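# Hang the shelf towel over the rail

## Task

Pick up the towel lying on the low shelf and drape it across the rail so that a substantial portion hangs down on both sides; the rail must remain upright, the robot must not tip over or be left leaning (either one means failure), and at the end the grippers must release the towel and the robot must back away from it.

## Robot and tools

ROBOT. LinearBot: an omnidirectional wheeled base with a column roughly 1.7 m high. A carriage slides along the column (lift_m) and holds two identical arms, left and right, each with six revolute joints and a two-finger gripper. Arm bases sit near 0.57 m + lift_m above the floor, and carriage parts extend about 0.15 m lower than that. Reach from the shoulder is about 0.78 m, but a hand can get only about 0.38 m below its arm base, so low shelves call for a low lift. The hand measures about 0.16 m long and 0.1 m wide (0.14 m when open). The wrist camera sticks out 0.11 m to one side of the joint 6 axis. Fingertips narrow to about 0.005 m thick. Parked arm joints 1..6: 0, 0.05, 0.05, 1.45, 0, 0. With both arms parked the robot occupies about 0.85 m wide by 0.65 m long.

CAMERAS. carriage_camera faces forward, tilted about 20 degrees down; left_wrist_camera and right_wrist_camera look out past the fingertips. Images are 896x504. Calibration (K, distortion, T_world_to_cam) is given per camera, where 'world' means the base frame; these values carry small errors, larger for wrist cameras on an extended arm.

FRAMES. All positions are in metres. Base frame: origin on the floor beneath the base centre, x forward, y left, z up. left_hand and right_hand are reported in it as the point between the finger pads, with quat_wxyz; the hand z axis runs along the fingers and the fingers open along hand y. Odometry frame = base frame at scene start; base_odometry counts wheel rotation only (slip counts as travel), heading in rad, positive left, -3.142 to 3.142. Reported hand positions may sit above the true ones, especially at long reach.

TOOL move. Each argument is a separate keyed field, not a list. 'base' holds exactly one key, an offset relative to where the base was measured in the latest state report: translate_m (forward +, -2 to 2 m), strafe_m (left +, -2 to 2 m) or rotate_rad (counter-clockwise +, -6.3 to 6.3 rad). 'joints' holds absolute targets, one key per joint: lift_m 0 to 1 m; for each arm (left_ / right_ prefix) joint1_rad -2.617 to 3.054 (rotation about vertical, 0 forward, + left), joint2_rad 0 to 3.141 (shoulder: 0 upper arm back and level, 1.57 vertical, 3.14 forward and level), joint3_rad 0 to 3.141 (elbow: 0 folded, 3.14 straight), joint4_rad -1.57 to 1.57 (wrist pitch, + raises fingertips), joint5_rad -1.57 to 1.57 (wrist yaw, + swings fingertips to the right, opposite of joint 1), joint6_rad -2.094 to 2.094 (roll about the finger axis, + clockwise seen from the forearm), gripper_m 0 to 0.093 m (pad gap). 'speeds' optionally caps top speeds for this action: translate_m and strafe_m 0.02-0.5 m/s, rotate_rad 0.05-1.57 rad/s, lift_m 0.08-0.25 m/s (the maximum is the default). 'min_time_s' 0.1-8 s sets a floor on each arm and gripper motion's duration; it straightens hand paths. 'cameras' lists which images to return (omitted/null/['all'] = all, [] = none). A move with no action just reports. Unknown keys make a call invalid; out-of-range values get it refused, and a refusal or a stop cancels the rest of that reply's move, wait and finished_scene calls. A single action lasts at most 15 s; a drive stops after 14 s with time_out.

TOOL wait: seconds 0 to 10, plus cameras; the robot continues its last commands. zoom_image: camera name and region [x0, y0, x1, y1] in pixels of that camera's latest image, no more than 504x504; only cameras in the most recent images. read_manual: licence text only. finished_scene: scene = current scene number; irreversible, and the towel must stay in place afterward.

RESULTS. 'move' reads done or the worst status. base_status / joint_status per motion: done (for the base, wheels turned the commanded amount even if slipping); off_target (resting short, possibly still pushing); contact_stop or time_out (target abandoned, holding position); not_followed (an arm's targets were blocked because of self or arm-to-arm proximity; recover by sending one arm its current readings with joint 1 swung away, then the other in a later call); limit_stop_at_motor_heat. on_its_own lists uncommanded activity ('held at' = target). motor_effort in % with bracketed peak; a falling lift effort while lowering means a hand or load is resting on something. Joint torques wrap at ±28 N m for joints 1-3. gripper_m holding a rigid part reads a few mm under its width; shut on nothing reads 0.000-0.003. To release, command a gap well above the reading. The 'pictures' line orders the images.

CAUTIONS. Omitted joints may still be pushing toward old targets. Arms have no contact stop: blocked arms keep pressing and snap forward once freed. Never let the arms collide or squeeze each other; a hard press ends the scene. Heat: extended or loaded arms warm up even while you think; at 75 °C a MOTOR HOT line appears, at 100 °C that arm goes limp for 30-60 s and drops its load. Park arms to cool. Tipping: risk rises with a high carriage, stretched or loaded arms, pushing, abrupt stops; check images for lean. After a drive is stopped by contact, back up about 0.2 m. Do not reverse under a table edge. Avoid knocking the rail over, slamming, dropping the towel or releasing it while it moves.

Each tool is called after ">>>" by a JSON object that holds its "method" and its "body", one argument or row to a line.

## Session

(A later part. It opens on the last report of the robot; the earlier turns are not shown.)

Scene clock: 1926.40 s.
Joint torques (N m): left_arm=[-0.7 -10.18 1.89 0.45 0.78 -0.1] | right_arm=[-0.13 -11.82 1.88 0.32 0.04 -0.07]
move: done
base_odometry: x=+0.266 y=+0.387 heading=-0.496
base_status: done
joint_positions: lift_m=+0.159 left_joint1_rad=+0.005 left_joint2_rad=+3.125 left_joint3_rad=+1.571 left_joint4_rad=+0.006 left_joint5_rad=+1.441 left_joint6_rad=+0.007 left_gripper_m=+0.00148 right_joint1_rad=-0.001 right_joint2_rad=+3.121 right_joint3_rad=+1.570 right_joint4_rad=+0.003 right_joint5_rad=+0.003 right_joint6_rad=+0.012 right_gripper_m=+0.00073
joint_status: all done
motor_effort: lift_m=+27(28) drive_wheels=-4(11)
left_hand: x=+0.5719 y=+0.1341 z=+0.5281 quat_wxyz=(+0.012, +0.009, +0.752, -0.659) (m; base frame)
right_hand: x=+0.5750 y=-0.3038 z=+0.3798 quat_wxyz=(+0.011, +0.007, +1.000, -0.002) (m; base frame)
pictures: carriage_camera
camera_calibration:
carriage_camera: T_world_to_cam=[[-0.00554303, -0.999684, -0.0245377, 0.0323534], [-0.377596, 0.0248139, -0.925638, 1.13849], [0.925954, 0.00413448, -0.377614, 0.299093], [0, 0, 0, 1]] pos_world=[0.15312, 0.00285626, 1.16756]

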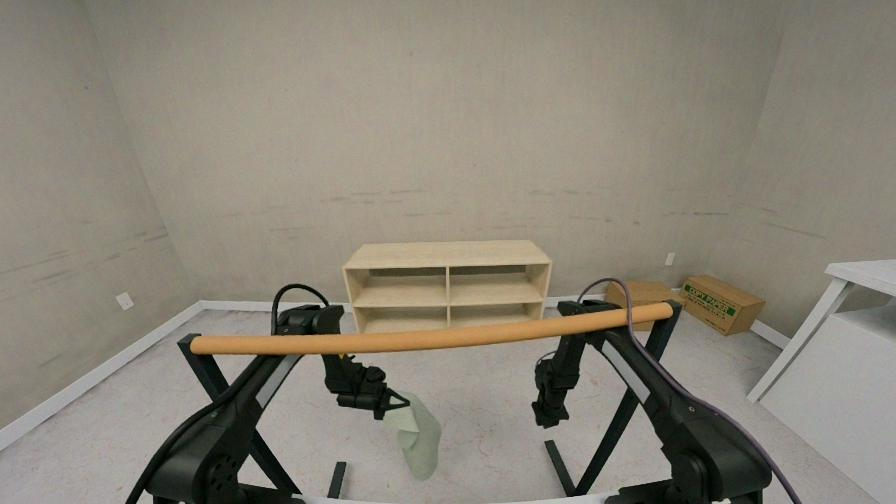

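>>> {"method": "move", "body": {
  "joints": {"lift_m": 0.055},
  "speeds": {"lift_m": 0.08},
  "cameras": ["carriage_camera"]
}}

Scene clock: 1930.73 s.
Joint torques (N m): left_arm=[-0.72 -10.04 1.83 0.47 0.76 -0.07] | right_arm=[-0.17 -11.95 1.83 0.31 0.04 -0.06]
move: done
base_odometry: x=+0.266 y=+0.387 heading=-0.496
base_status: not commanded
joint_positions: lift_m=+0.055 left_joint1_rad=+0.005 left_joint2_rad=+3.125 left_joint3_rad=+1.571 left_joint4_rad=+0.006 left_joint5_rad=+1.442 left_joint6_rad=+0.007 left_gripper_m=+0.00148 right_joint1_rad=-0.001 right_joint2_rad=+3.121 right_joint3_rad=+1.571 right_joint4_rad=+0.003 right_joint5_rad=+0.003 right_joint6_rad=+0.012 right_gripper_m=+0.00073
joint_status: all done
motor_effort: lift_m=+20(25) drive_wheels=+3(4)
left_hand: x=+0.5719 y=+0.1341 z=+0.4242 quat_wxyz=(+0.012, +0.009, +0.751, -0.660) (m; base frame)
right_hand: x=+0.5755 y=-0.3038 z=+0.2757 quat_wxyz=(+0.012, +0.007, +1.000, -0.002) (m; base frame)
pictures: carriage_camera
camera_calibration:
carriage_camera: T_world_to_cam=[[-0.00554303, -0.999684, -0.0245377, 0.029799], [-0.377596, 0.0248139, -0.925638, 1.04213], [0.925954, 0.00413448, -0.377614, 0.259784], [0, 0, 0, 1]] pos_world=[0.15312, 0.00285626, 1.06346]

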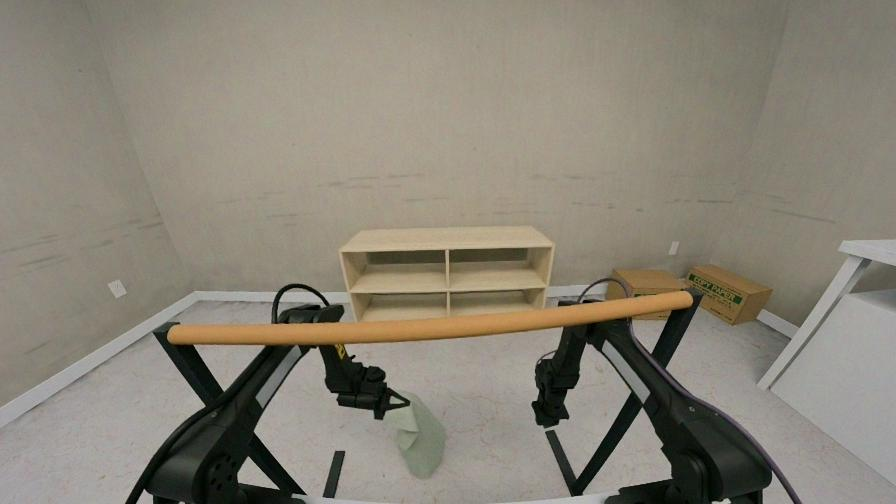

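>>> {"method": "move", "body": {
  "base": {"translate_m": -0.65},
  "joints": {"lift_m": 0.035},
  "speeds": {"translate_m": 0.12, "lift_m": 0.08},
  "cameras": ["carriage_camera"]
}}

Scene clock: 1941.63 s.
Joint torques (N m): left_arm=[-0.7 -10.06 1.91 0.49 0.79 -0.09] | right_arm=[-0.18 -11.9 1.84 0.31 0.03 -0.05]
move: done
base_odometry: x=-0.305 y=+0.696 heading=-0.496
base_status: done
joint_positions: lift_m=+0.035 left_joint1_rad=+0.005 left_joint2_rad=+3.125 left_joint3_rad=+1.572 left_joint4_rad=+0.005 left_joint5_rad=+1.441 left_joint6_rad=+0.007 left_gripper_m=+0.00148 right_joint1_rad=-0.001 right_joint2_rad=+3.121 right_joint3_rad=+1.572 right_joint4_rad=+0.005 right_joint5_rad=+0.003 right_joint6_rad=+0.012 right_gripper_m=+0.00073
joint_status: all done
motor_effort: lift_m=+20(21) drive_wheels=-2(12)
left_hand: x=+0.5720 y=+0.1341 z=+0.4041 quat_wxyz=(+0.012, +0.009, +0.751, -0.660) (m; base frame)
right_hand: x=+0.5762 y=-0.3038 z=+0.2557 quat_wxyz=(+0.013, +0.007, +1.000, -0.002) (m; base frame)
pictures: carriage_camera
camera_calibration:
carriage_camera: T_world_to_cam=[[-0.00554303, -0.999684, -0.0245377, 0.0293082], [-0.377596, 0.0248139, -0.925638, 1.02362], [0.925954, 0.00413448, -0.377614, 0.252231], [0, 0, 0, 1]] pos_world=[0.15312, 0.00285626, 1.04346]

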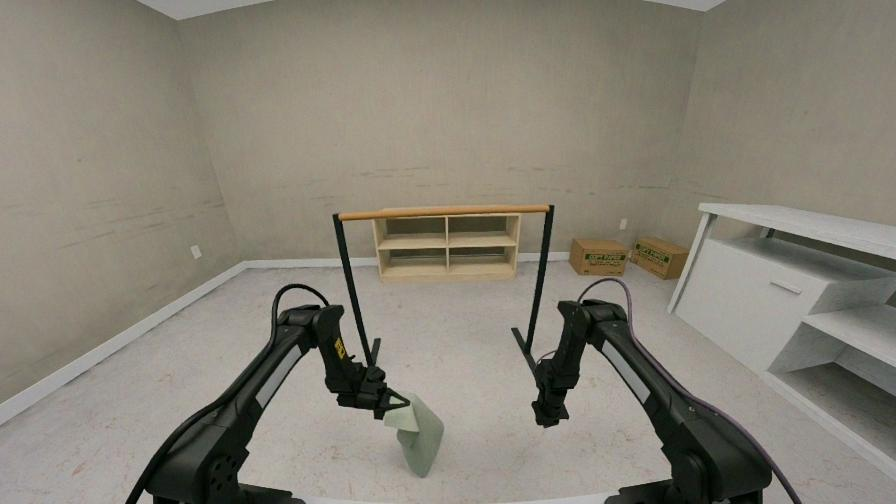

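>>> {"method": "zoom_image", "body": {
  "camera": "carriage_camera",
  "region": [330, 360, 470, 490]
}}

Scaled by 3.600 from the camera's 896x504 image, which has a finer 1280x720 frame.

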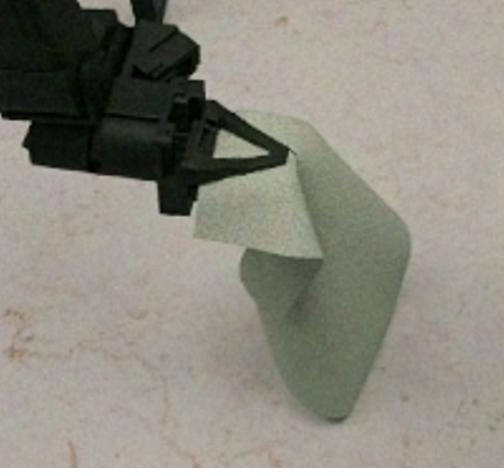

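>>> {"method": "move", "body": {
  "base": {"strafe_m": -0.22},
  "joints": {"left_joint1_rad": 0.0, "left_joint2_rad": 2.6, "left_joint3_rad": 1.1, "left_joint4_rad": 1.5, "left_joint5_rad": 0.0, "left_joint6_rad": 0.0, "right_joint1_rad": 0.0, "right_joint2_rad": 0.05, "right_joint3_rad": 0.05, "right_joint4_rad": 1.45, "right_joint5_rad": 0.0, "right_joint6_rad": 0.0, "lift_m": 0.83},
  "speeds": {"strafe_m": 0.1, "lift_m": 0.12},
  "min_time_s": 5.0,
  "cameras": ["carriage_camera", "left_wrist_camera"]
}}

Scene clock: 1967.10 s.
Joint torques (N m): left_arm=[-0.31 -14.38 3.21 2.75 -0.1 -0.13] | right_arm=[-0.12 2.78 4.93 0 0.03 -0.08]
move: done
base_odometry: x=-0.410 y=+0.503 heading=-0.496
base_status: done
joint_positions: lift_m=+0.830 left_joint1_rad=+0.000 left_joint2_rad=+2.629 left_joint3_rad=+1.106 left_joint4_rad=+1.486 left_joint5_rad=+0.012 left_joint6_rad=+0.007 left_gripper_m=+0.00149 right_joint1_rad=-0.001 right_joint2_rad=+0.062 right_joint3_rad=+0.061 right_joint4_rad=+1.435 right_joint5_rad=+0.002 right_joint6_rad=+0.012 right_gripper_m=+0.00073
joint_status: all done
motor_effort: lift_m=+25(30) drive_wheels=-1(7)
left_hand: x=+0.7884 y=+0.3008 z=+1.4131 quat_wxyz=(+0.694, +0.007, +0.720, -0.002) (m; base frame)
right_hand: x=+0.2560 y=-0.3034 z=+1.8541 quat_wxyz=(+0.998, +0.002, +0.068, +0.006) (m; base frame)
pictures: carriage_camera, left_wrist_camera
camera_calibration:
carriage_camera: T_world_to_cam=[[-0.00554303, -0.999684, -0.0245377, 0.048801], [-0.377596, 0.0248139, -0.925638, 1.75894], [0.925954, 0.00413448, -0.377614, 0.552208], [0, 0, 0, 1]] pos_world=[0.15312, 0.00285626, 1.83786]
left_wrist_camera: T_world_to_cam=[[-0.0338392, -0.999021, -0.0285061, 0.366132], [-0.618994, 0.0433432, -0.784199, 1.58505], [0.784667, -0.00889155, -0.619854, 0.380796], [0, 0, 0, 1]] pos_world=[0.694727, 0.300458, 1.48947]

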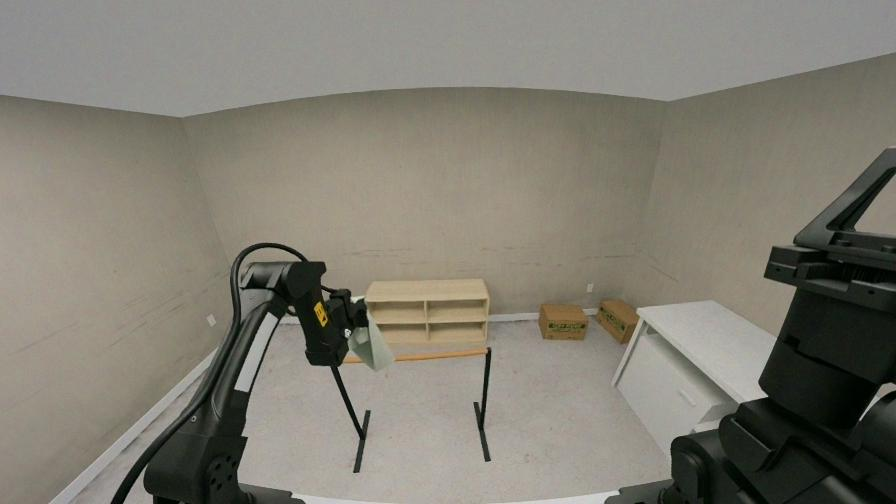

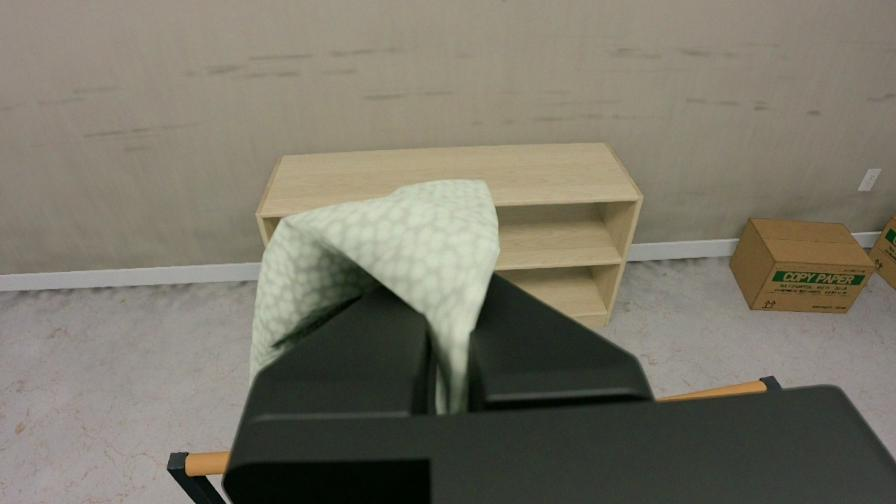

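>>> {"method": "zoom_image", "body": {
  "camera": "carriage_camera",
  "region": [300, 260, 520, 480]
}}

Scaled by 2.291 from the camera's 896x504 image, which has a finer 1280x720 frame.

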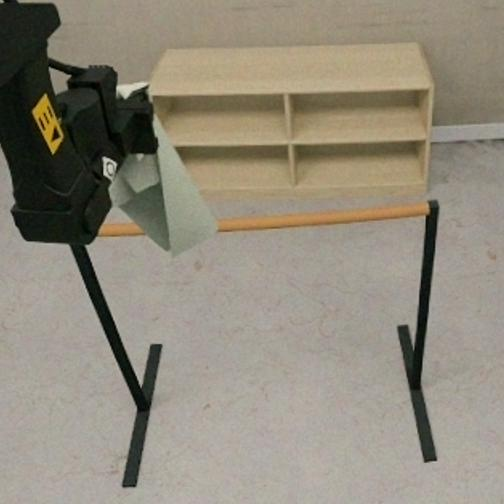

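>>> {"method": "move", "body": {
  "joints": {"right_joint1_rad": 0.0, "right_joint2_rad": 2.6, "right_joint3_rad": 1.1, "right_joint4_rad": 1.5, "right_joint5_rad": -1.2, "right_joint6_rad": 0.0},
  "min_time_s": 3.5,
  "cameras": ["carriage_camera", "right_wrist_camera"]
}}

Scene clock: 1986.20 s.
Joint torques (N m): left_arm=[-0.31 -14.43 3.17 2.75 -0.09 -0.16] | right_arm=[-0.17 -10.67 4.6 1.66 -0.1 -0.08]
move: done
base_odometry: x=-0.410 y=+0.503 heading=-0.496
base_status: not commanded
joint_positions: lift_m=+0.830 left_joint1_rad=+0.000 left_joint2_rad=+2.629 left_joint3_rad=+1.106 left_joint4_rad=+1.486 left_joint5_rad=+0.012 left_joint6_rad=+0.007 left_gripper_m=+0.00149 right_joint1_rad=-0.001 right_joint2_rad=+2.576 right_joint3_rad=+1.086 right_joint4_rad=+1.489 right_joint5_rad=-1.189 right_joint6_rad=+0.012 right_gripper_m=+0.00073
joint_status: all done
motor_effort: lift_m=+25(25) drive_wheels=-1(2)
left_hand: x=+0.7884 y=+0.3009 z=+1.4131 quat_wxyz=(+0.694, +0.007, +0.720, -0.002) (m; base frame)
right_hand: x=+0.6816 y=-0.1438 z=+1.4365 quat_wxyz=(+0.583, -0.392, +0.588, +0.399) (m; base frame)
pictures: carriage_camera, right_wrist_camera
camera_calibration:
carriage_camera: T_world_to_cam=[[-0.00554303, -0.999684, -0.0245377, 0.048801], [-0.377596, 0.0248139, -0.925638, 1.75894], [0.925954, 0.00413448, -0.377614, 0.552208], [0, 0, 0, 1]] pos_world=[0.15312, 0.00285626, 1.83786]
right_wrist_camera: T_world_to_cam=[[0.947546, -0.317741, -0.0345961, -0.632484], [-0.209182, -0.534661, -0.818767, 1.25389], [0.241658, 0.783057, -0.573082, 0.897775], [0, 0, 0, 1]] pos_world=[0.644646, -0.233567, 1.51927]

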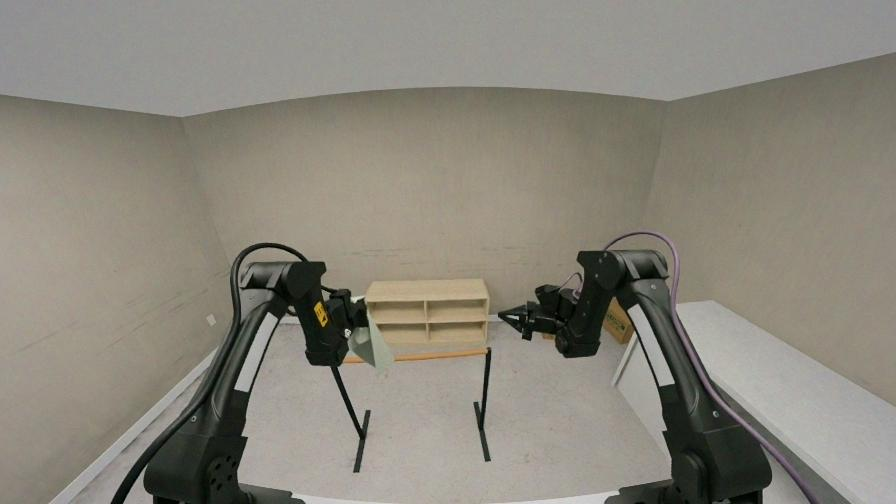

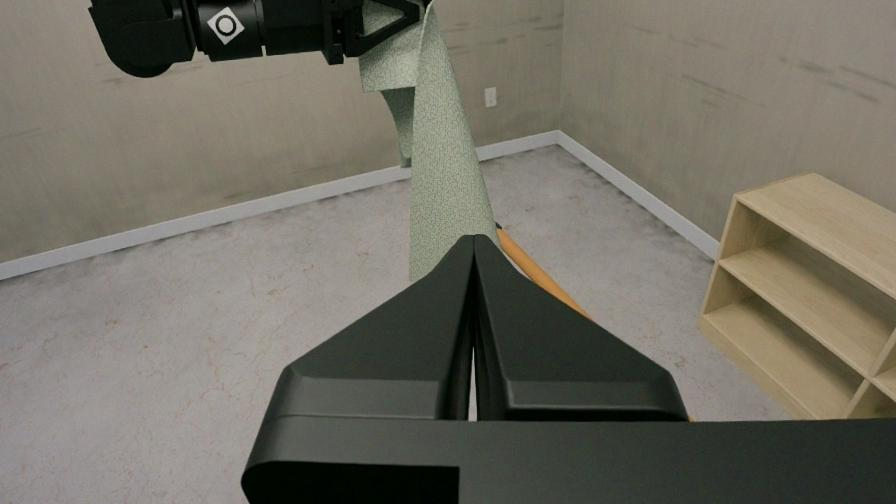

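>>> {"method": "move", "body": {
  "base": {"translate_m": 0.4},
  "speeds": {"translate_m": 0.12},
  "cameras": ["carriage_camera", "right_wrist_camera"]
}}

Scene clock: 2001.57 s.
Joint torques (N m): left_arm=[-0.28 -14.34 3.22 2.79 -0.1 -0.15] | right_arm=[-0.1 -10.69 4.63 1.69 -0.06 -0.06]
move: done
base_odometry: x=-0.059 y=+0.312 heading=-0.497
base_status: done
joint_positions: lift_m=+0.830 left_joint1_rad=+0.000 left_joint2_rad=+2.629 left_joint3_rad=+1.104 left_joint4_rad=+1.486 left_joint5_rad=+0.012 left_joint6_rad=+0.007 left_gripper_m=+0.00149 right_joint1_rad=-0.001 right_joint2_rad=+2.576 right_joint3_rad=+1.086 right_joint4_rad=+1.493 right_joint5_rad=-1.193 right_joint6_rad=+0.012 right_gripper_m=+0.00073
joint_status: not commanded
motor_effort: lift_m=+25(25) drive_wheels=-5(11)
left_hand: x=+0.7879 y=+0.3009 z=+1.4124 quat_wxyz=(+0.693, +0.007, +0.721, -0.002) (m; base frame)
right_hand: x=+0.6810 y=-0.1436 z=+1.4370 quat_wxyz=(+0.584, -0.394, +0.587, +0.400) (m; base frame)
pictures: carriage_camera, right_wrist_camera
camera_calibration:
carriage_camera: T_world_to_cam=[[-0.00554303, -0.999684, -0.0245377, 0.048801], [-0.377596, 0.0248139, -0.925638, 1.75894], [0.925954, 0.00413448, -0.377614, 0.552208], [0, 0, 0, 1]] pos_world=[0.15312, 0.00285626, 1.83786]
right_wrist_camera: T_world_to_cam=[[0.948866, -0.314161, -0.0309166, -0.637456], [-0.203986, -0.535452, -0.819562, 1.25173], [0.24092, 0.783961, -0.572156, 0.897302], [0, 0, 0, 1]] pos_world=[0.644019, -0.233471, 1.51956]

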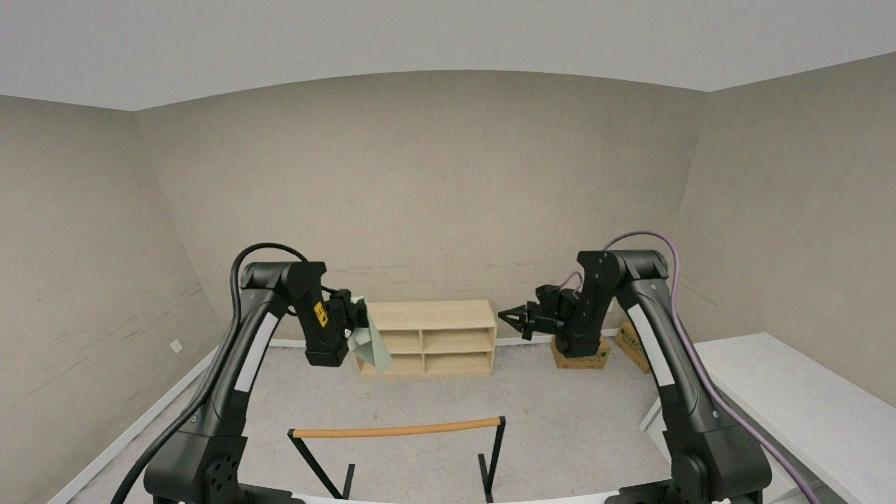

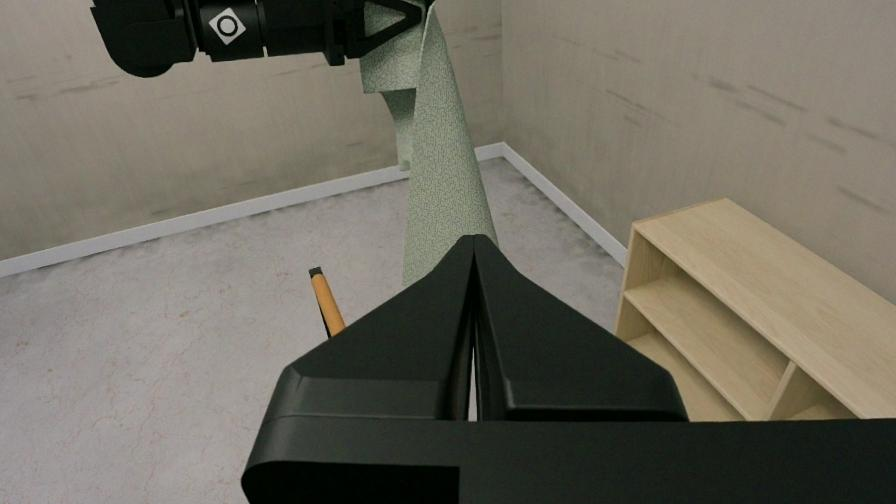

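>>> {"method": "move", "body": {
  "joints": {"lift_m": 0.45},
  "speeds": {"lift_m": 0.1},
  "cameras": ["carriage_camera", "right_wrist_camera"]
}}

Scene clock: 2020.50 s.
Joint torques (N m): left_arm=[-0.31 -14.01 3.55 2.73 -0.11 -0.14] | right_arm=[-0.14 -11 4.25 1.58 -0.03 -0.06]
move: done
base_odometry: x=-0.059 y=+0.312 heading=-0.497
base_status: not commanded
joint_positions: lift_m=+0.450 left_joint1_rad=+0.000 left_joint2_rad=+2.624 left_joint3_rad=+1.101 left_joint4_rad=+1.487 left_joint5_rad=+0.012 left_joint6_rad=+0.007 left_gripper_m=+0.00149 right_joint1_rad=-0.001 right_joint2_rad=+2.584 right_joint3_rad=+1.091 right_joint4_rad=+1.500 right_joint5_rad=-1.193 right_joint6_rad=+0.012 right_gripper_m=+0.00073
joint_status: all done
motor_effort: lift_m=+20(21) drive_wheels=-5(6)
left_hand: x=+0.7877 y=+0.3009 z=+1.0349 quat_wxyz=(+0.694, +0.007, +0.720, -0.002) (m; base frame)
right_hand: x=+0.6814 y=-0.1436 z=+1.0562 quat_wxyz=(+0.585, -0.395, +0.585, +0.399) (m; base frame)
pictures: carriage_camera, right_wrist_camera
camera_calibration:
carriage_camera: T_world_to_cam=[[-0.00554303, -0.999684, -0.0245377, 0.0394914], [-0.377596, 0.0248139, -0.925638, 1.40775], [0.925954, 0.00413448, -0.377614, 0.408941], [0, 0, 0, 1]] pos_world=[0.15312, 0.00285626, 1.45846]
right_wrist_camera: T_world_to_cam=[[0.948976, -0.314163, -0.0273082, -0.653485], [-0.200862, -0.535426, -0.82035, 0.938463], [0.243102, 0.783978, -0.57121, 0.676866], [0, 0, 0, 1]] pos_world=[0.644096, -0.233472, 1.13866]

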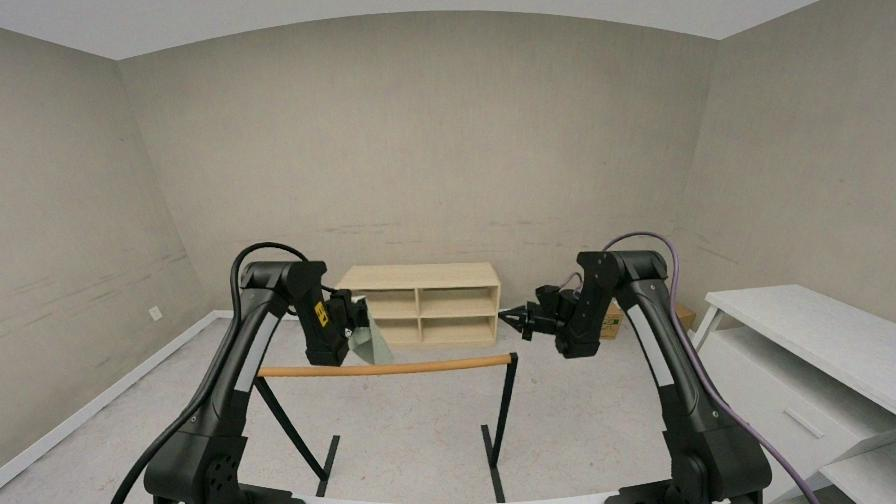

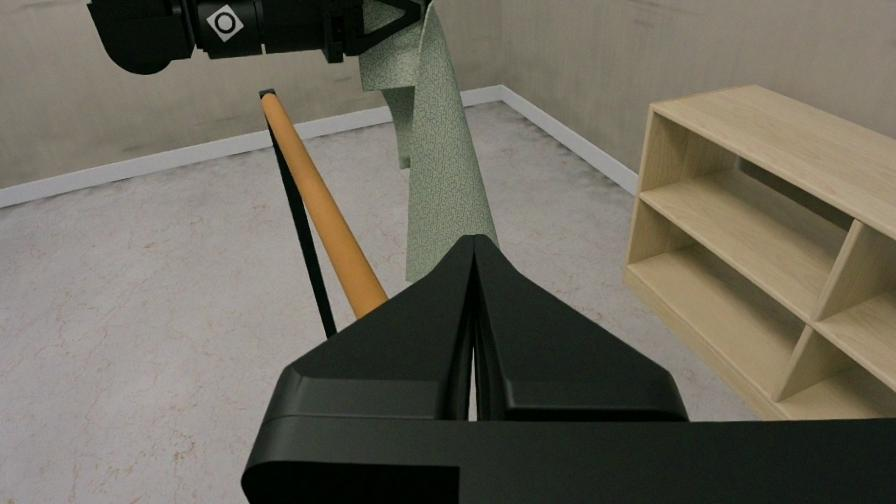

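>>> {"method": "move", "body": {
  "base": {"translate_m": -0.22},
  "joints": {"lift_m": 0.41},
  "speeds": {"translate_m": 0.06, "lift_m": 0.1},
  "cameras": ["carriage_camera", "right_wrist_camera"]
}}

Scene clock: 2035.97 s.
Joint torques (N m): left_arm=[-0.29 -13.81 3.66 2.72 -0.1 -0.16] | right_arm=[-0.09 -11.67 3.93 1.58 -0.02 -0.06]
move: done
base_odometry: x=-0.252 y=+0.417 heading=-0.497
base_status: done
joint_positions: lift_m=+0.410 left_joint1_rad=+0.000 left_joint2_rad=+2.622 left_joint3_rad=+1.101 left_joint4_rad=+1.487 left_joint5_rad=+0.012 left_joint6_rad=+0.007 left_gripper_m=+0.00149 right_joint1_rad=-0.001 right_joint2_rad=+2.587 right_joint3_rad=+1.095 right_joint4_rad=+1.503 right_joint5_rad=-1.193 right_joint6_rad=+0.012 right_gripper_m=+0.00073
joint_status: all done
motor_effort: lift_m=+20(21) drive_wheels=-1(11)
left_hand: x=+0.7878 y=+0.3009 z=+0.9958 quat_wxyz=(+0.695, +0.007, +0.719, -0.002) (m; base frame)
right_hand: x=+0.6819 y=-0.1436 z=+1.0160 quat_wxyz=(+0.586, -0.396, +0.584, +0.398) (m; base frame)
pictures: carriage_camera, right_wrist_camera
camera_calibration:
carriage_camera: T_world_to_cam=[[-0.00554303, -0.999684, -0.0245377, 0.0385099], [-0.377596, 0.0248139, -0.925638, 1.37073], [0.925954, 0.00413448, -0.377614, 0.393837], [0, 0, 0, 1]] pos_world=[0.15312, 0.00285626, 1.41846]
right_wrist_camera: T_world_to_cam=[[0.94907, -0.314172, -0.0236993, -0.658875], [-0.19776, -0.535467, -0.821076, 0.904244], [0.245269, 0.783946, -0.570326, 0.651402], [0, 0, 0, 1]] pos_world=[0.644373, -0.233471, 1.09835]

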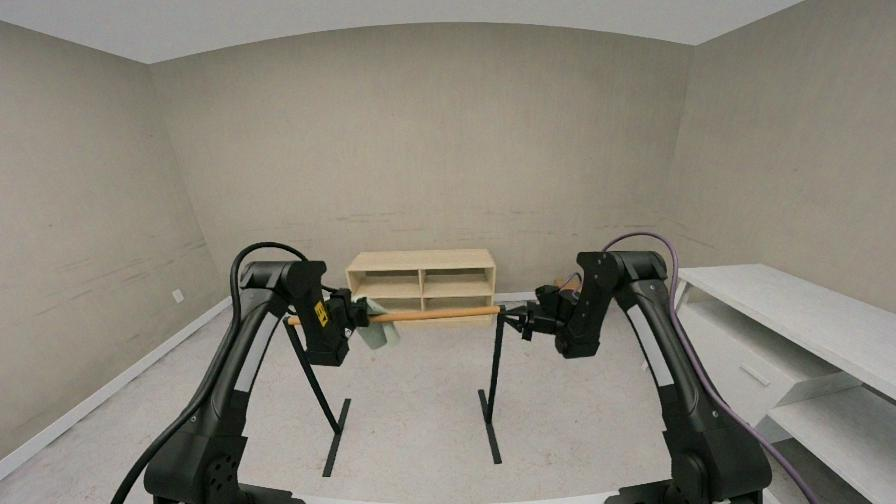

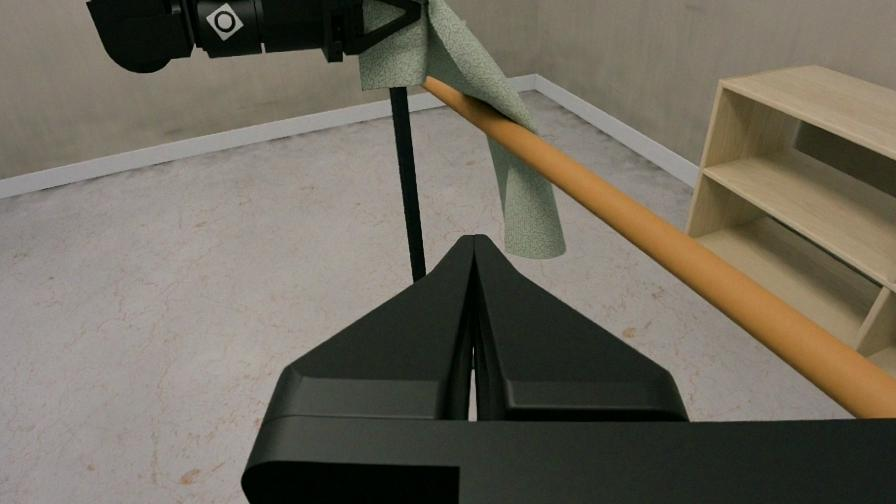

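>>> {"method": "move", "body": {
  "base": {"translate_m": -0.085},
  "joints": {"lift_m": 0.29},
  "speeds": {"translate_m": 0.05, "lift_m": 0.08},
  "cameras": ["carriage_camera", "right_wrist_camera"]
}}

Scene clock: 2054.53 s.
Joint torques (N m): left_arm=[-0.31 -13.7 3.55 2.65 -0.11 -0.14] | right_arm=[-0.08 -11.86 3.78 1.55 -0.04 -0.08]
move: done
base_odometry: x=-0.327 y=+0.457 heading=-0.498
base_status: done
joint_positions: lift_m=+0.290 left_joint1_rad=+0.000 left_joint2_rad=+2.621 left_joint3_rad=+1.101 left_joint4_rad=+1.494 left_joint5_rad=+0.012 left_joint6_rad=+0.007 left_gripper_m=+0.00149 right_joint1_rad=-0.001 right_joint2_rad=+2.588 right_joint3_rad=+1.096 right_joint4_rad=+1.505 right_joint5_rad=-1.193 right_joint6_rad=+0.012 right_gripper_m=+0.00073
joint_status: all done
motor_effort: lift_m=+20(20) drive_wheels=-2(9)
left_hand: x=+0.7880 y=+0.3009 z=+0.8781 quat_wxyz=(+0.698, +0.007, +0.716, -0.002) (m; base frame)
right_hand: x=+0.6822 y=-0.1436 z=+0.8962 quat_wxyz=(+0.587, -0.396, +0.584, +0.398) (m; base frame)
pictures: carriage_camera, right_wrist_camera
camera_calibration:
carriage_camera: T_world_to_cam=[[-0.00554303, -0.999684, -0.0245377, 0.0355678], [-0.377596, 0.0248139, -0.925638, 1.25975], [0.925954, 0.00413448, -0.377614, 0.348561], [0, 0, 0, 1]] pos_world=[0.15312, 0.00285626, 1.29856]
right_wrist_camera: T_world_to_cam=[[0.949132, -0.314143, -0.0215136, -0.663875], [-0.195851, -0.535471, -0.821531, 0.805006], [0.246558, 0.783955, -0.569758, 0.581637], [0, 0, 0, 1]] pos_world=[0.644359, -0.233471, 0.978447]

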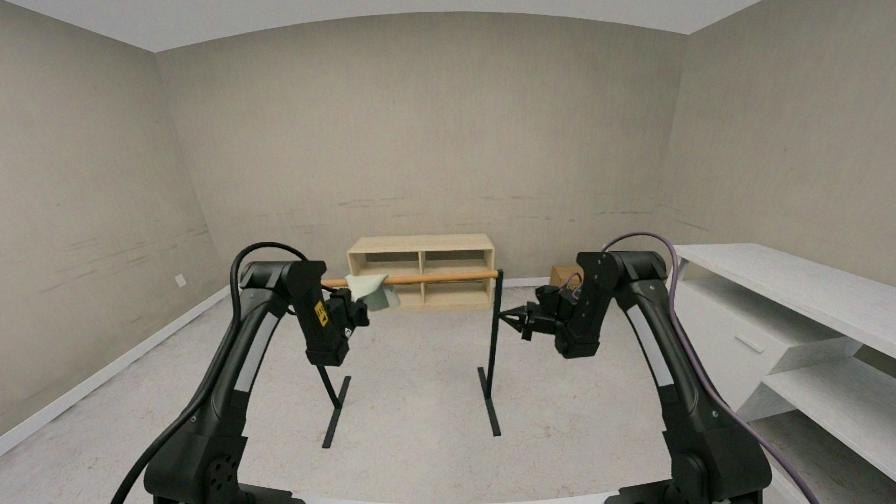

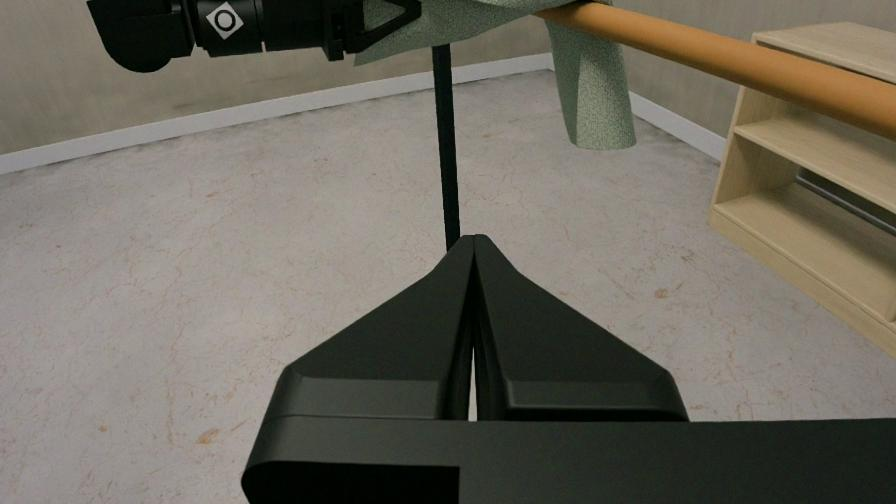

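>>> {"method": "zoom_image", "body": {
  "camera": "carriage_camera",
  "region": [310, 240, 440, 370]
}}

>>> {"method": "zoom_image", "body": {
  "camera": "right_wrist_camera",
  "region": [340, 0, 740, 200]
}}

Scaled by 3.877 from the camera's 896x504 image, which has a finer 1280x720 frame.

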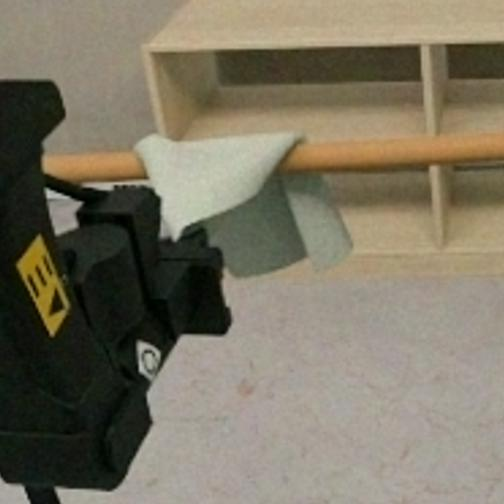

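Scaled by 1.260 from the camera's 896x504 image, which has a finer 1280x720 frame.

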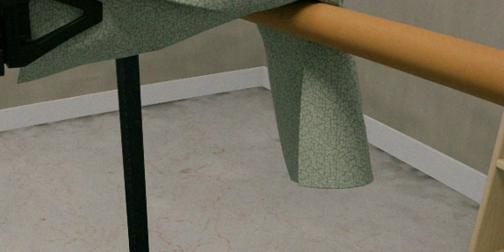

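>>> {"method": "move", "body": {
  "base": {"translate_m": 0.085},
  "joints": {"lift_m": 0.12},
  "speeds": {"translate_m": 0.04, "lift_m": 0.08},
  "cameras": ["carriage_camera", "right_wrist_camera"]
}}

Scene clock: 2069.20 s.
Joint torques (N m): left_arm=[-0.34 -13.59 3.59 2.59 -0.09 -0.16] | right_arm=[-0.17 -11.99 3.81 1.55 -0.03 -0.06]
move: done
base_odometry: x=-0.253 y=+0.417 heading=-0.497
base_status: done
joint_positions: lift_m=+0.120 left_joint1_rad=+0.000 left_joint2_rad=+2.620 left_joint3_rad=+1.101 left_joint4_rad=+1.500 left_joint5_rad=+0.010 left_joint6_rad=+0.007 left_gripper_m=+0.00149 right_joint1_rad=-0.001 right_joint2_rad=+2.589 right_joint3_rad=+1.096 right_joint4_rad=+1.505 right_joint5_rad=-1.194 right_joint6_rad=+0.012 right_gripper_m=+0.00073
joint_status: all done
motor_effort: lift_m=+20(20) drive_wheels=-3(11)
left_hand: x=+0.7881 y=+0.3012 z=+0.7101 quat_wxyz=(+0.700, +0.006, +0.714, -0.001) (m; base frame)
right_hand: x=+0.6820 y=-0.1435 z=+0.7259 quat_wxyz=(+0.586, -0.396, +0.584, +0.398) (m; base frame)
pictures: carriage_camera, right_wrist_camera
camera_calibration:
carriage_camera: T_world_to_cam=[[-0.00554303, -0.999684, -0.0245377, 0.0313964], [-0.377596, 0.0248139, -0.925638, 1.10239], [0.925954, 0.00413448, -0.377614, 0.284366], [0, 0, 0, 1]] pos_world=[0.15312, 0.00285626, 1.12856]
right_wrist_camera: T_world_to_cam=[[0.949364, -0.313418, -0.0218579, -0.667148], [-0.195741, -0.535623, -0.821458, 0.664914], [0.245752, 0.784141, -0.56985, 0.485269], [0, 0, 0, 1]] pos_world=[0.644261, -0.233472, 0.808148]

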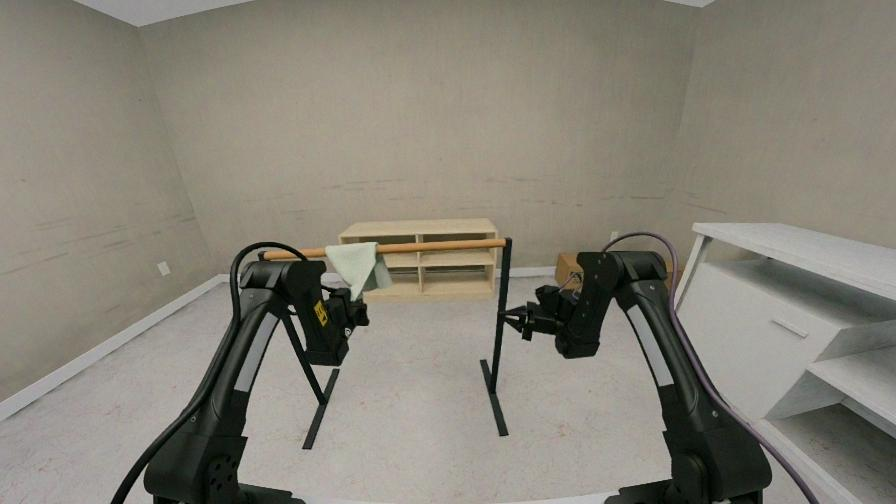

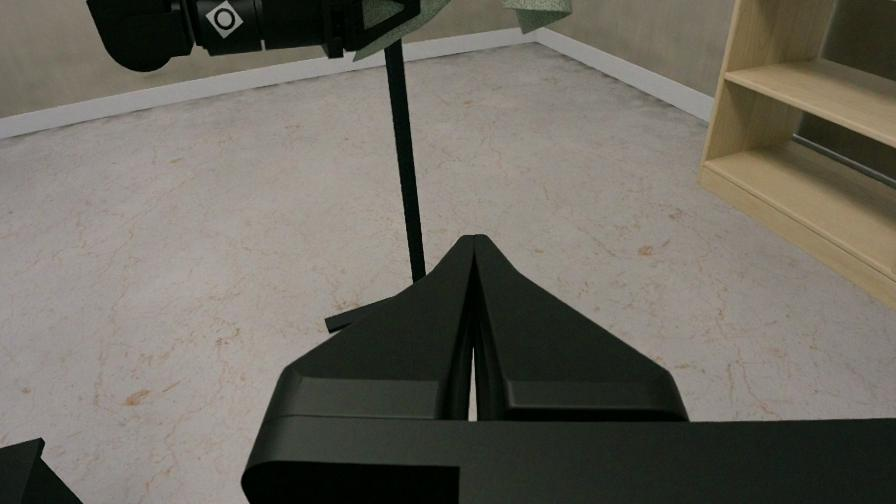

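>>> {"method": "zoom_image", "body": {
  "camera": "carriage_camera",
  "region": [290, 220, 430, 350]
}}

>>> {"method": "zoom_image", "body": {
  "camera": "right_wrist_camera",
  "region": [320, 0, 640, 100]
}}

Scaled by 3.600 from the camera's 896x504 image, which has a finer 1280x720 frame.

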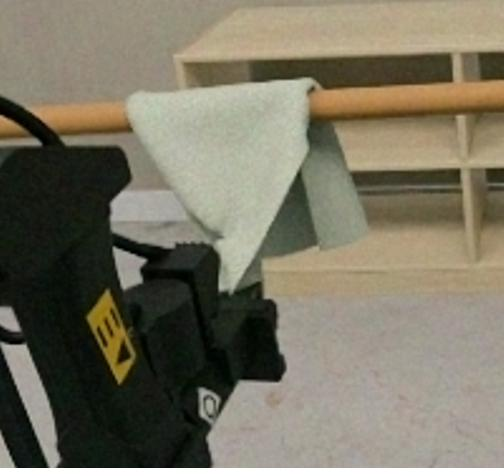

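Scaled by 1.575 from the camera's 896x504 image, which has a finer 1280x720 frame.

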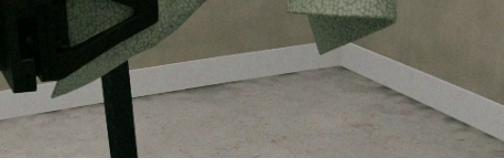

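>>> {"method": "move", "body": {
  "joints": {"left_gripper_m": 0.085},
  "min_time_s": 4.0,
  "cameras": ["carriage_camera", "left_wrist_camera"]
}}

Scene clock: 2089.63 s.
Joint torques (N m): left_arm=[-0.29 -13.64 3.58 2.57 -0.09 -0.16] | right_arm=[-0.17 -11.89 3.79 1.54 -0.01 -0.06]
move: done
base_odometry: x=-0.253 y=+0.417 heading=-0.497
base_status: not commanded
joint_positions: lift_m=+0.120 left_joint1_rad=+0.000 left_joint2_rad=+2.620 left_joint3_rad=+1.101 left_joint4_rad=+1.500 left_joint5_rad=+0.010 left_joint6_rad=+0.007 left_gripper_m=+0.08494 right_joint1_rad=-0.001 right_joint2_rad=+2.589 right_joint3_rad=+1.096 right_joint4_rad=+1.505 right_joint5_rad=-1.194 right_joint6_rad=+0.012 right_gripper_m=+0.00073
joint_status: all done
motor_effort: lift_m=+20(20) drive_wheels=-3(3)
left_hand: x=+0.7881 y=+0.3012 z=+0.7101 quat_wxyz=(+0.700, +0.006, +0.714, -0.001) (m; base frame)
right_hand: x=+0.6820 y=-0.1435 z=+0.7259 quat_wxyz=(+0.586, -0.396, +0.584, +0.398) (m; base frame)
pictures: carriage_camera, left_wrist_camera
camera_calibration:
carriage_camera: T_world_to_cam=[[-0.00554303, -0.999684, -0.0245377, 0.0313964], [-0.377596, 0.0248139, -0.925638, 1.10239], [0.925954, 0.00413448, -0.377614, 0.284366], [0, 0, 0, 1]] pos_world=[0.15312, 0.00285626, 1.12856]
left_wrist_camera: T_world_to_cam=[[-0.0314846, -0.999081, -0.0290933, 0.345038], [-0.605509, 0.042224, -0.794718, 1.03066], [0.795216, -0.00740515, -0.606281, -0.0731327], [0, 0, 0, 1]] pos_world=[0.693095, 0.30066, 0.784786]

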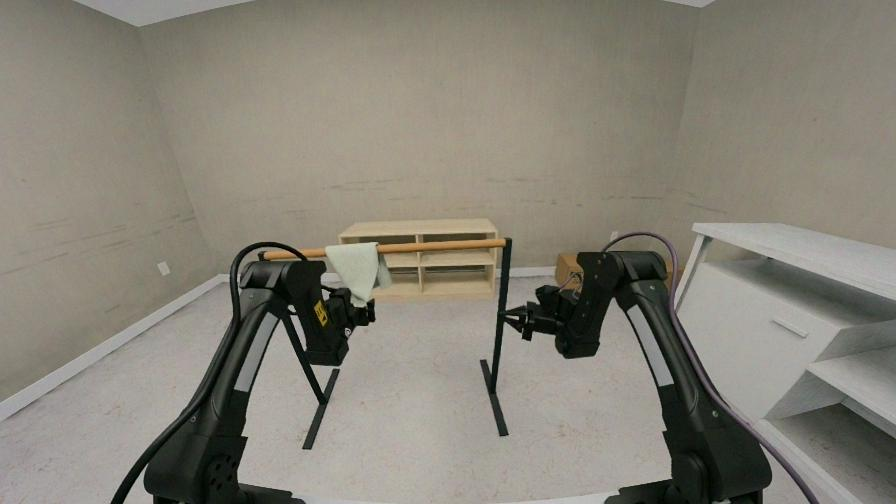

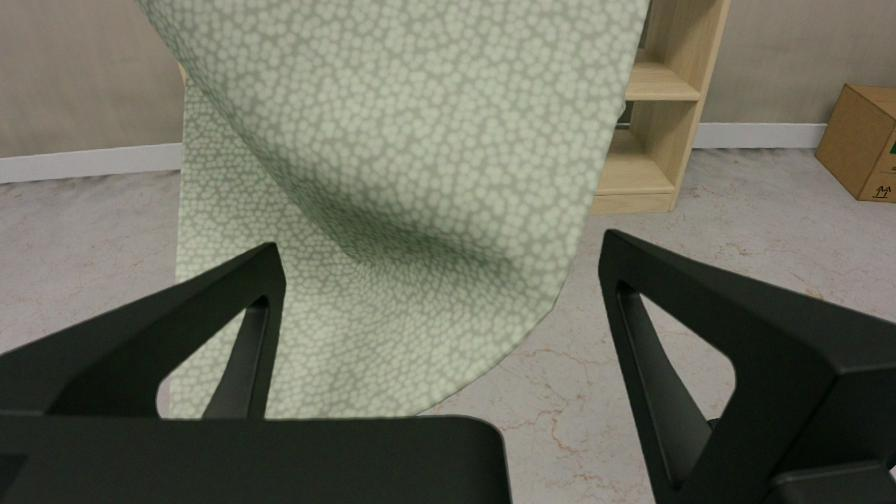

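>>> {"method": "zoom_image", "body": {
  "camera": "carriage_camera",
  "region": [290, 220, 430, 350]
}}

Scaled by 3.600 from the camera's 896x504 image, which has a finer 1280x720 frame.

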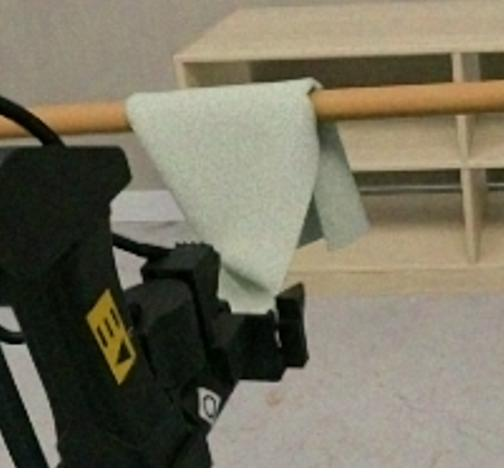

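>>> {"method": "move", "body": {
  "base": {"translate_m": -0.12},
  "speeds": {"translate_m": 0.04},
  "cameras": ["carriage_camera", "left_wrist_camera", "right_wrist_camera"]
}}

Scene clock: 2101.43 s.
Joint torques (N m): left_arm=[-0.31 -13.6 3.67 2.57 -0.09 -0.14] | right_arm=[-0.14 -12.01 3.81 1.55 -0.02 -0.07]
move: done
base_odometry: x=-0.358 y=+0.474 heading=-0.498
base_status: done
joint_positions: lift_m=+0.120 left_joint1_rad=+0.000 left_joint2_rad=+2.620 left_joint3_rad=+1.101 left_joint4_rad=+1.500 left_joint5_rad=+0.010 left_joint6_rad=+0.007 left_gripper_m=+0.08494 right_joint1_rad=-0.001 right_joint2_rad=+2.589 right_joint3_rad=+1.096 right_joint4_rad=+1.505 right_joint5_rad=-1.194 right_joint6_rad=+0.012 right_gripper_m=+0.00073
joint_status: not commanded
motor_effort: lift_m=+20(20) drive_wheels=-1(10)
left_hand: x=+0.7881 y=+0.3012 z=+0.7101 quat_wxyz=(+0.700, +0.006, +0.714, -0.001) (m; base frame)
right_hand: x=+0.6819 y=-0.1433 z=+0.7259 quat_wxyz=(+0.586, -0.396, +0.584, +0.398) (m; base frame)
pictures: carriage_camera, left_wrist_camera, right_wrist_camera
camera_calibration:
carriage_camera: T_world_to_cam=[[-0.00554303, -0.999684, -0.0245377, 0.0313964], [-0.377596, 0.0248139, -0.925638, 1.10239], [0.925954, 0.00413448, -0.377614, 0.284366], [0, 0, 0, 1]] pos_world=[0.15312, 0.00285626, 1.12856]
left_wrist_camera: T_world_to_cam=[[-0.0314846, -0.999081, -0.0290933, 0.345038], [-0.605509, 0.042224, -0.794718, 1.03066], [0.795216, -0.00740515, -0.606281, -0.0731327], [0, 0, 0, 1]] pos_world=[0.693095, 0.30066, 0.784786]
right_wrist_camera: T_world_to_cam=[[0.949478, -0.313069, -0.0218855, -0.667055], [-0.195566, -0.535688, -0.821458, 0.664893], [0.245449, 0.784236, -0.569849, 0.48533], [0, 0, 0, 1]] pos_world=[0.64426, -0.233273, 0.808148]

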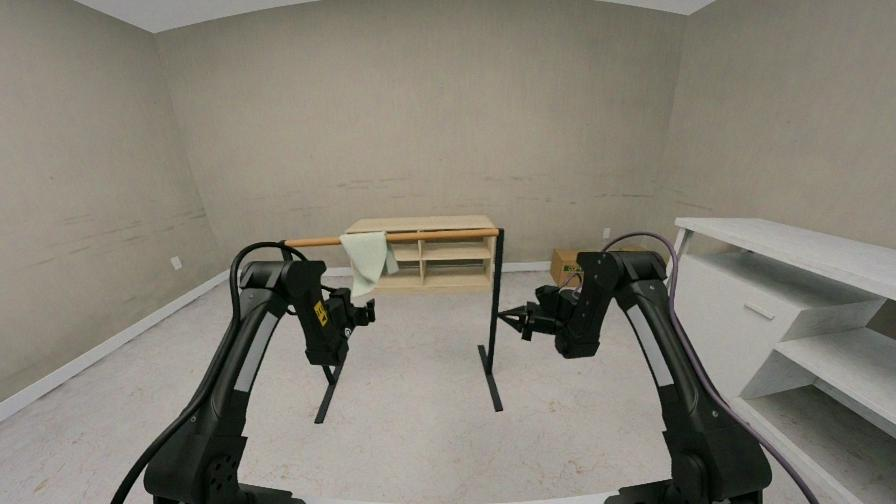

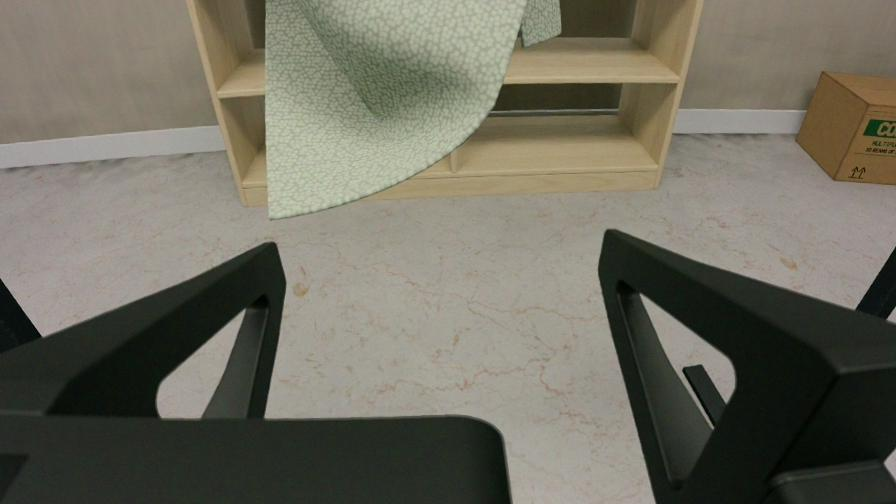

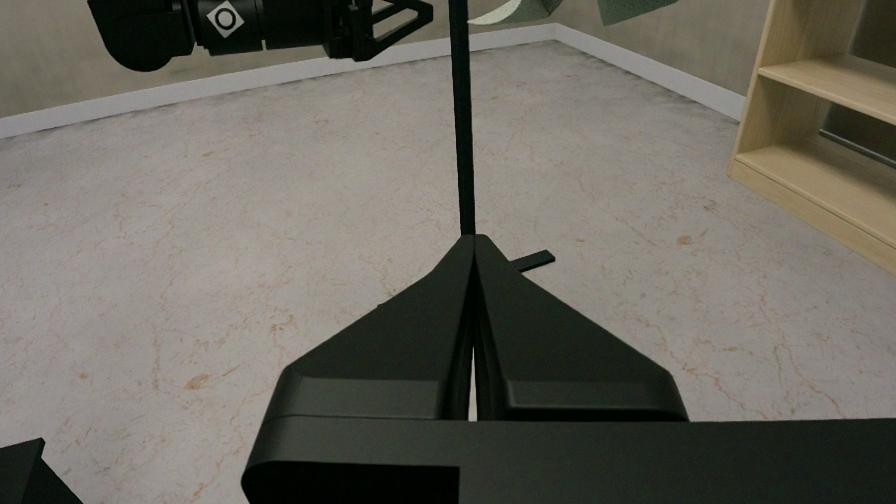

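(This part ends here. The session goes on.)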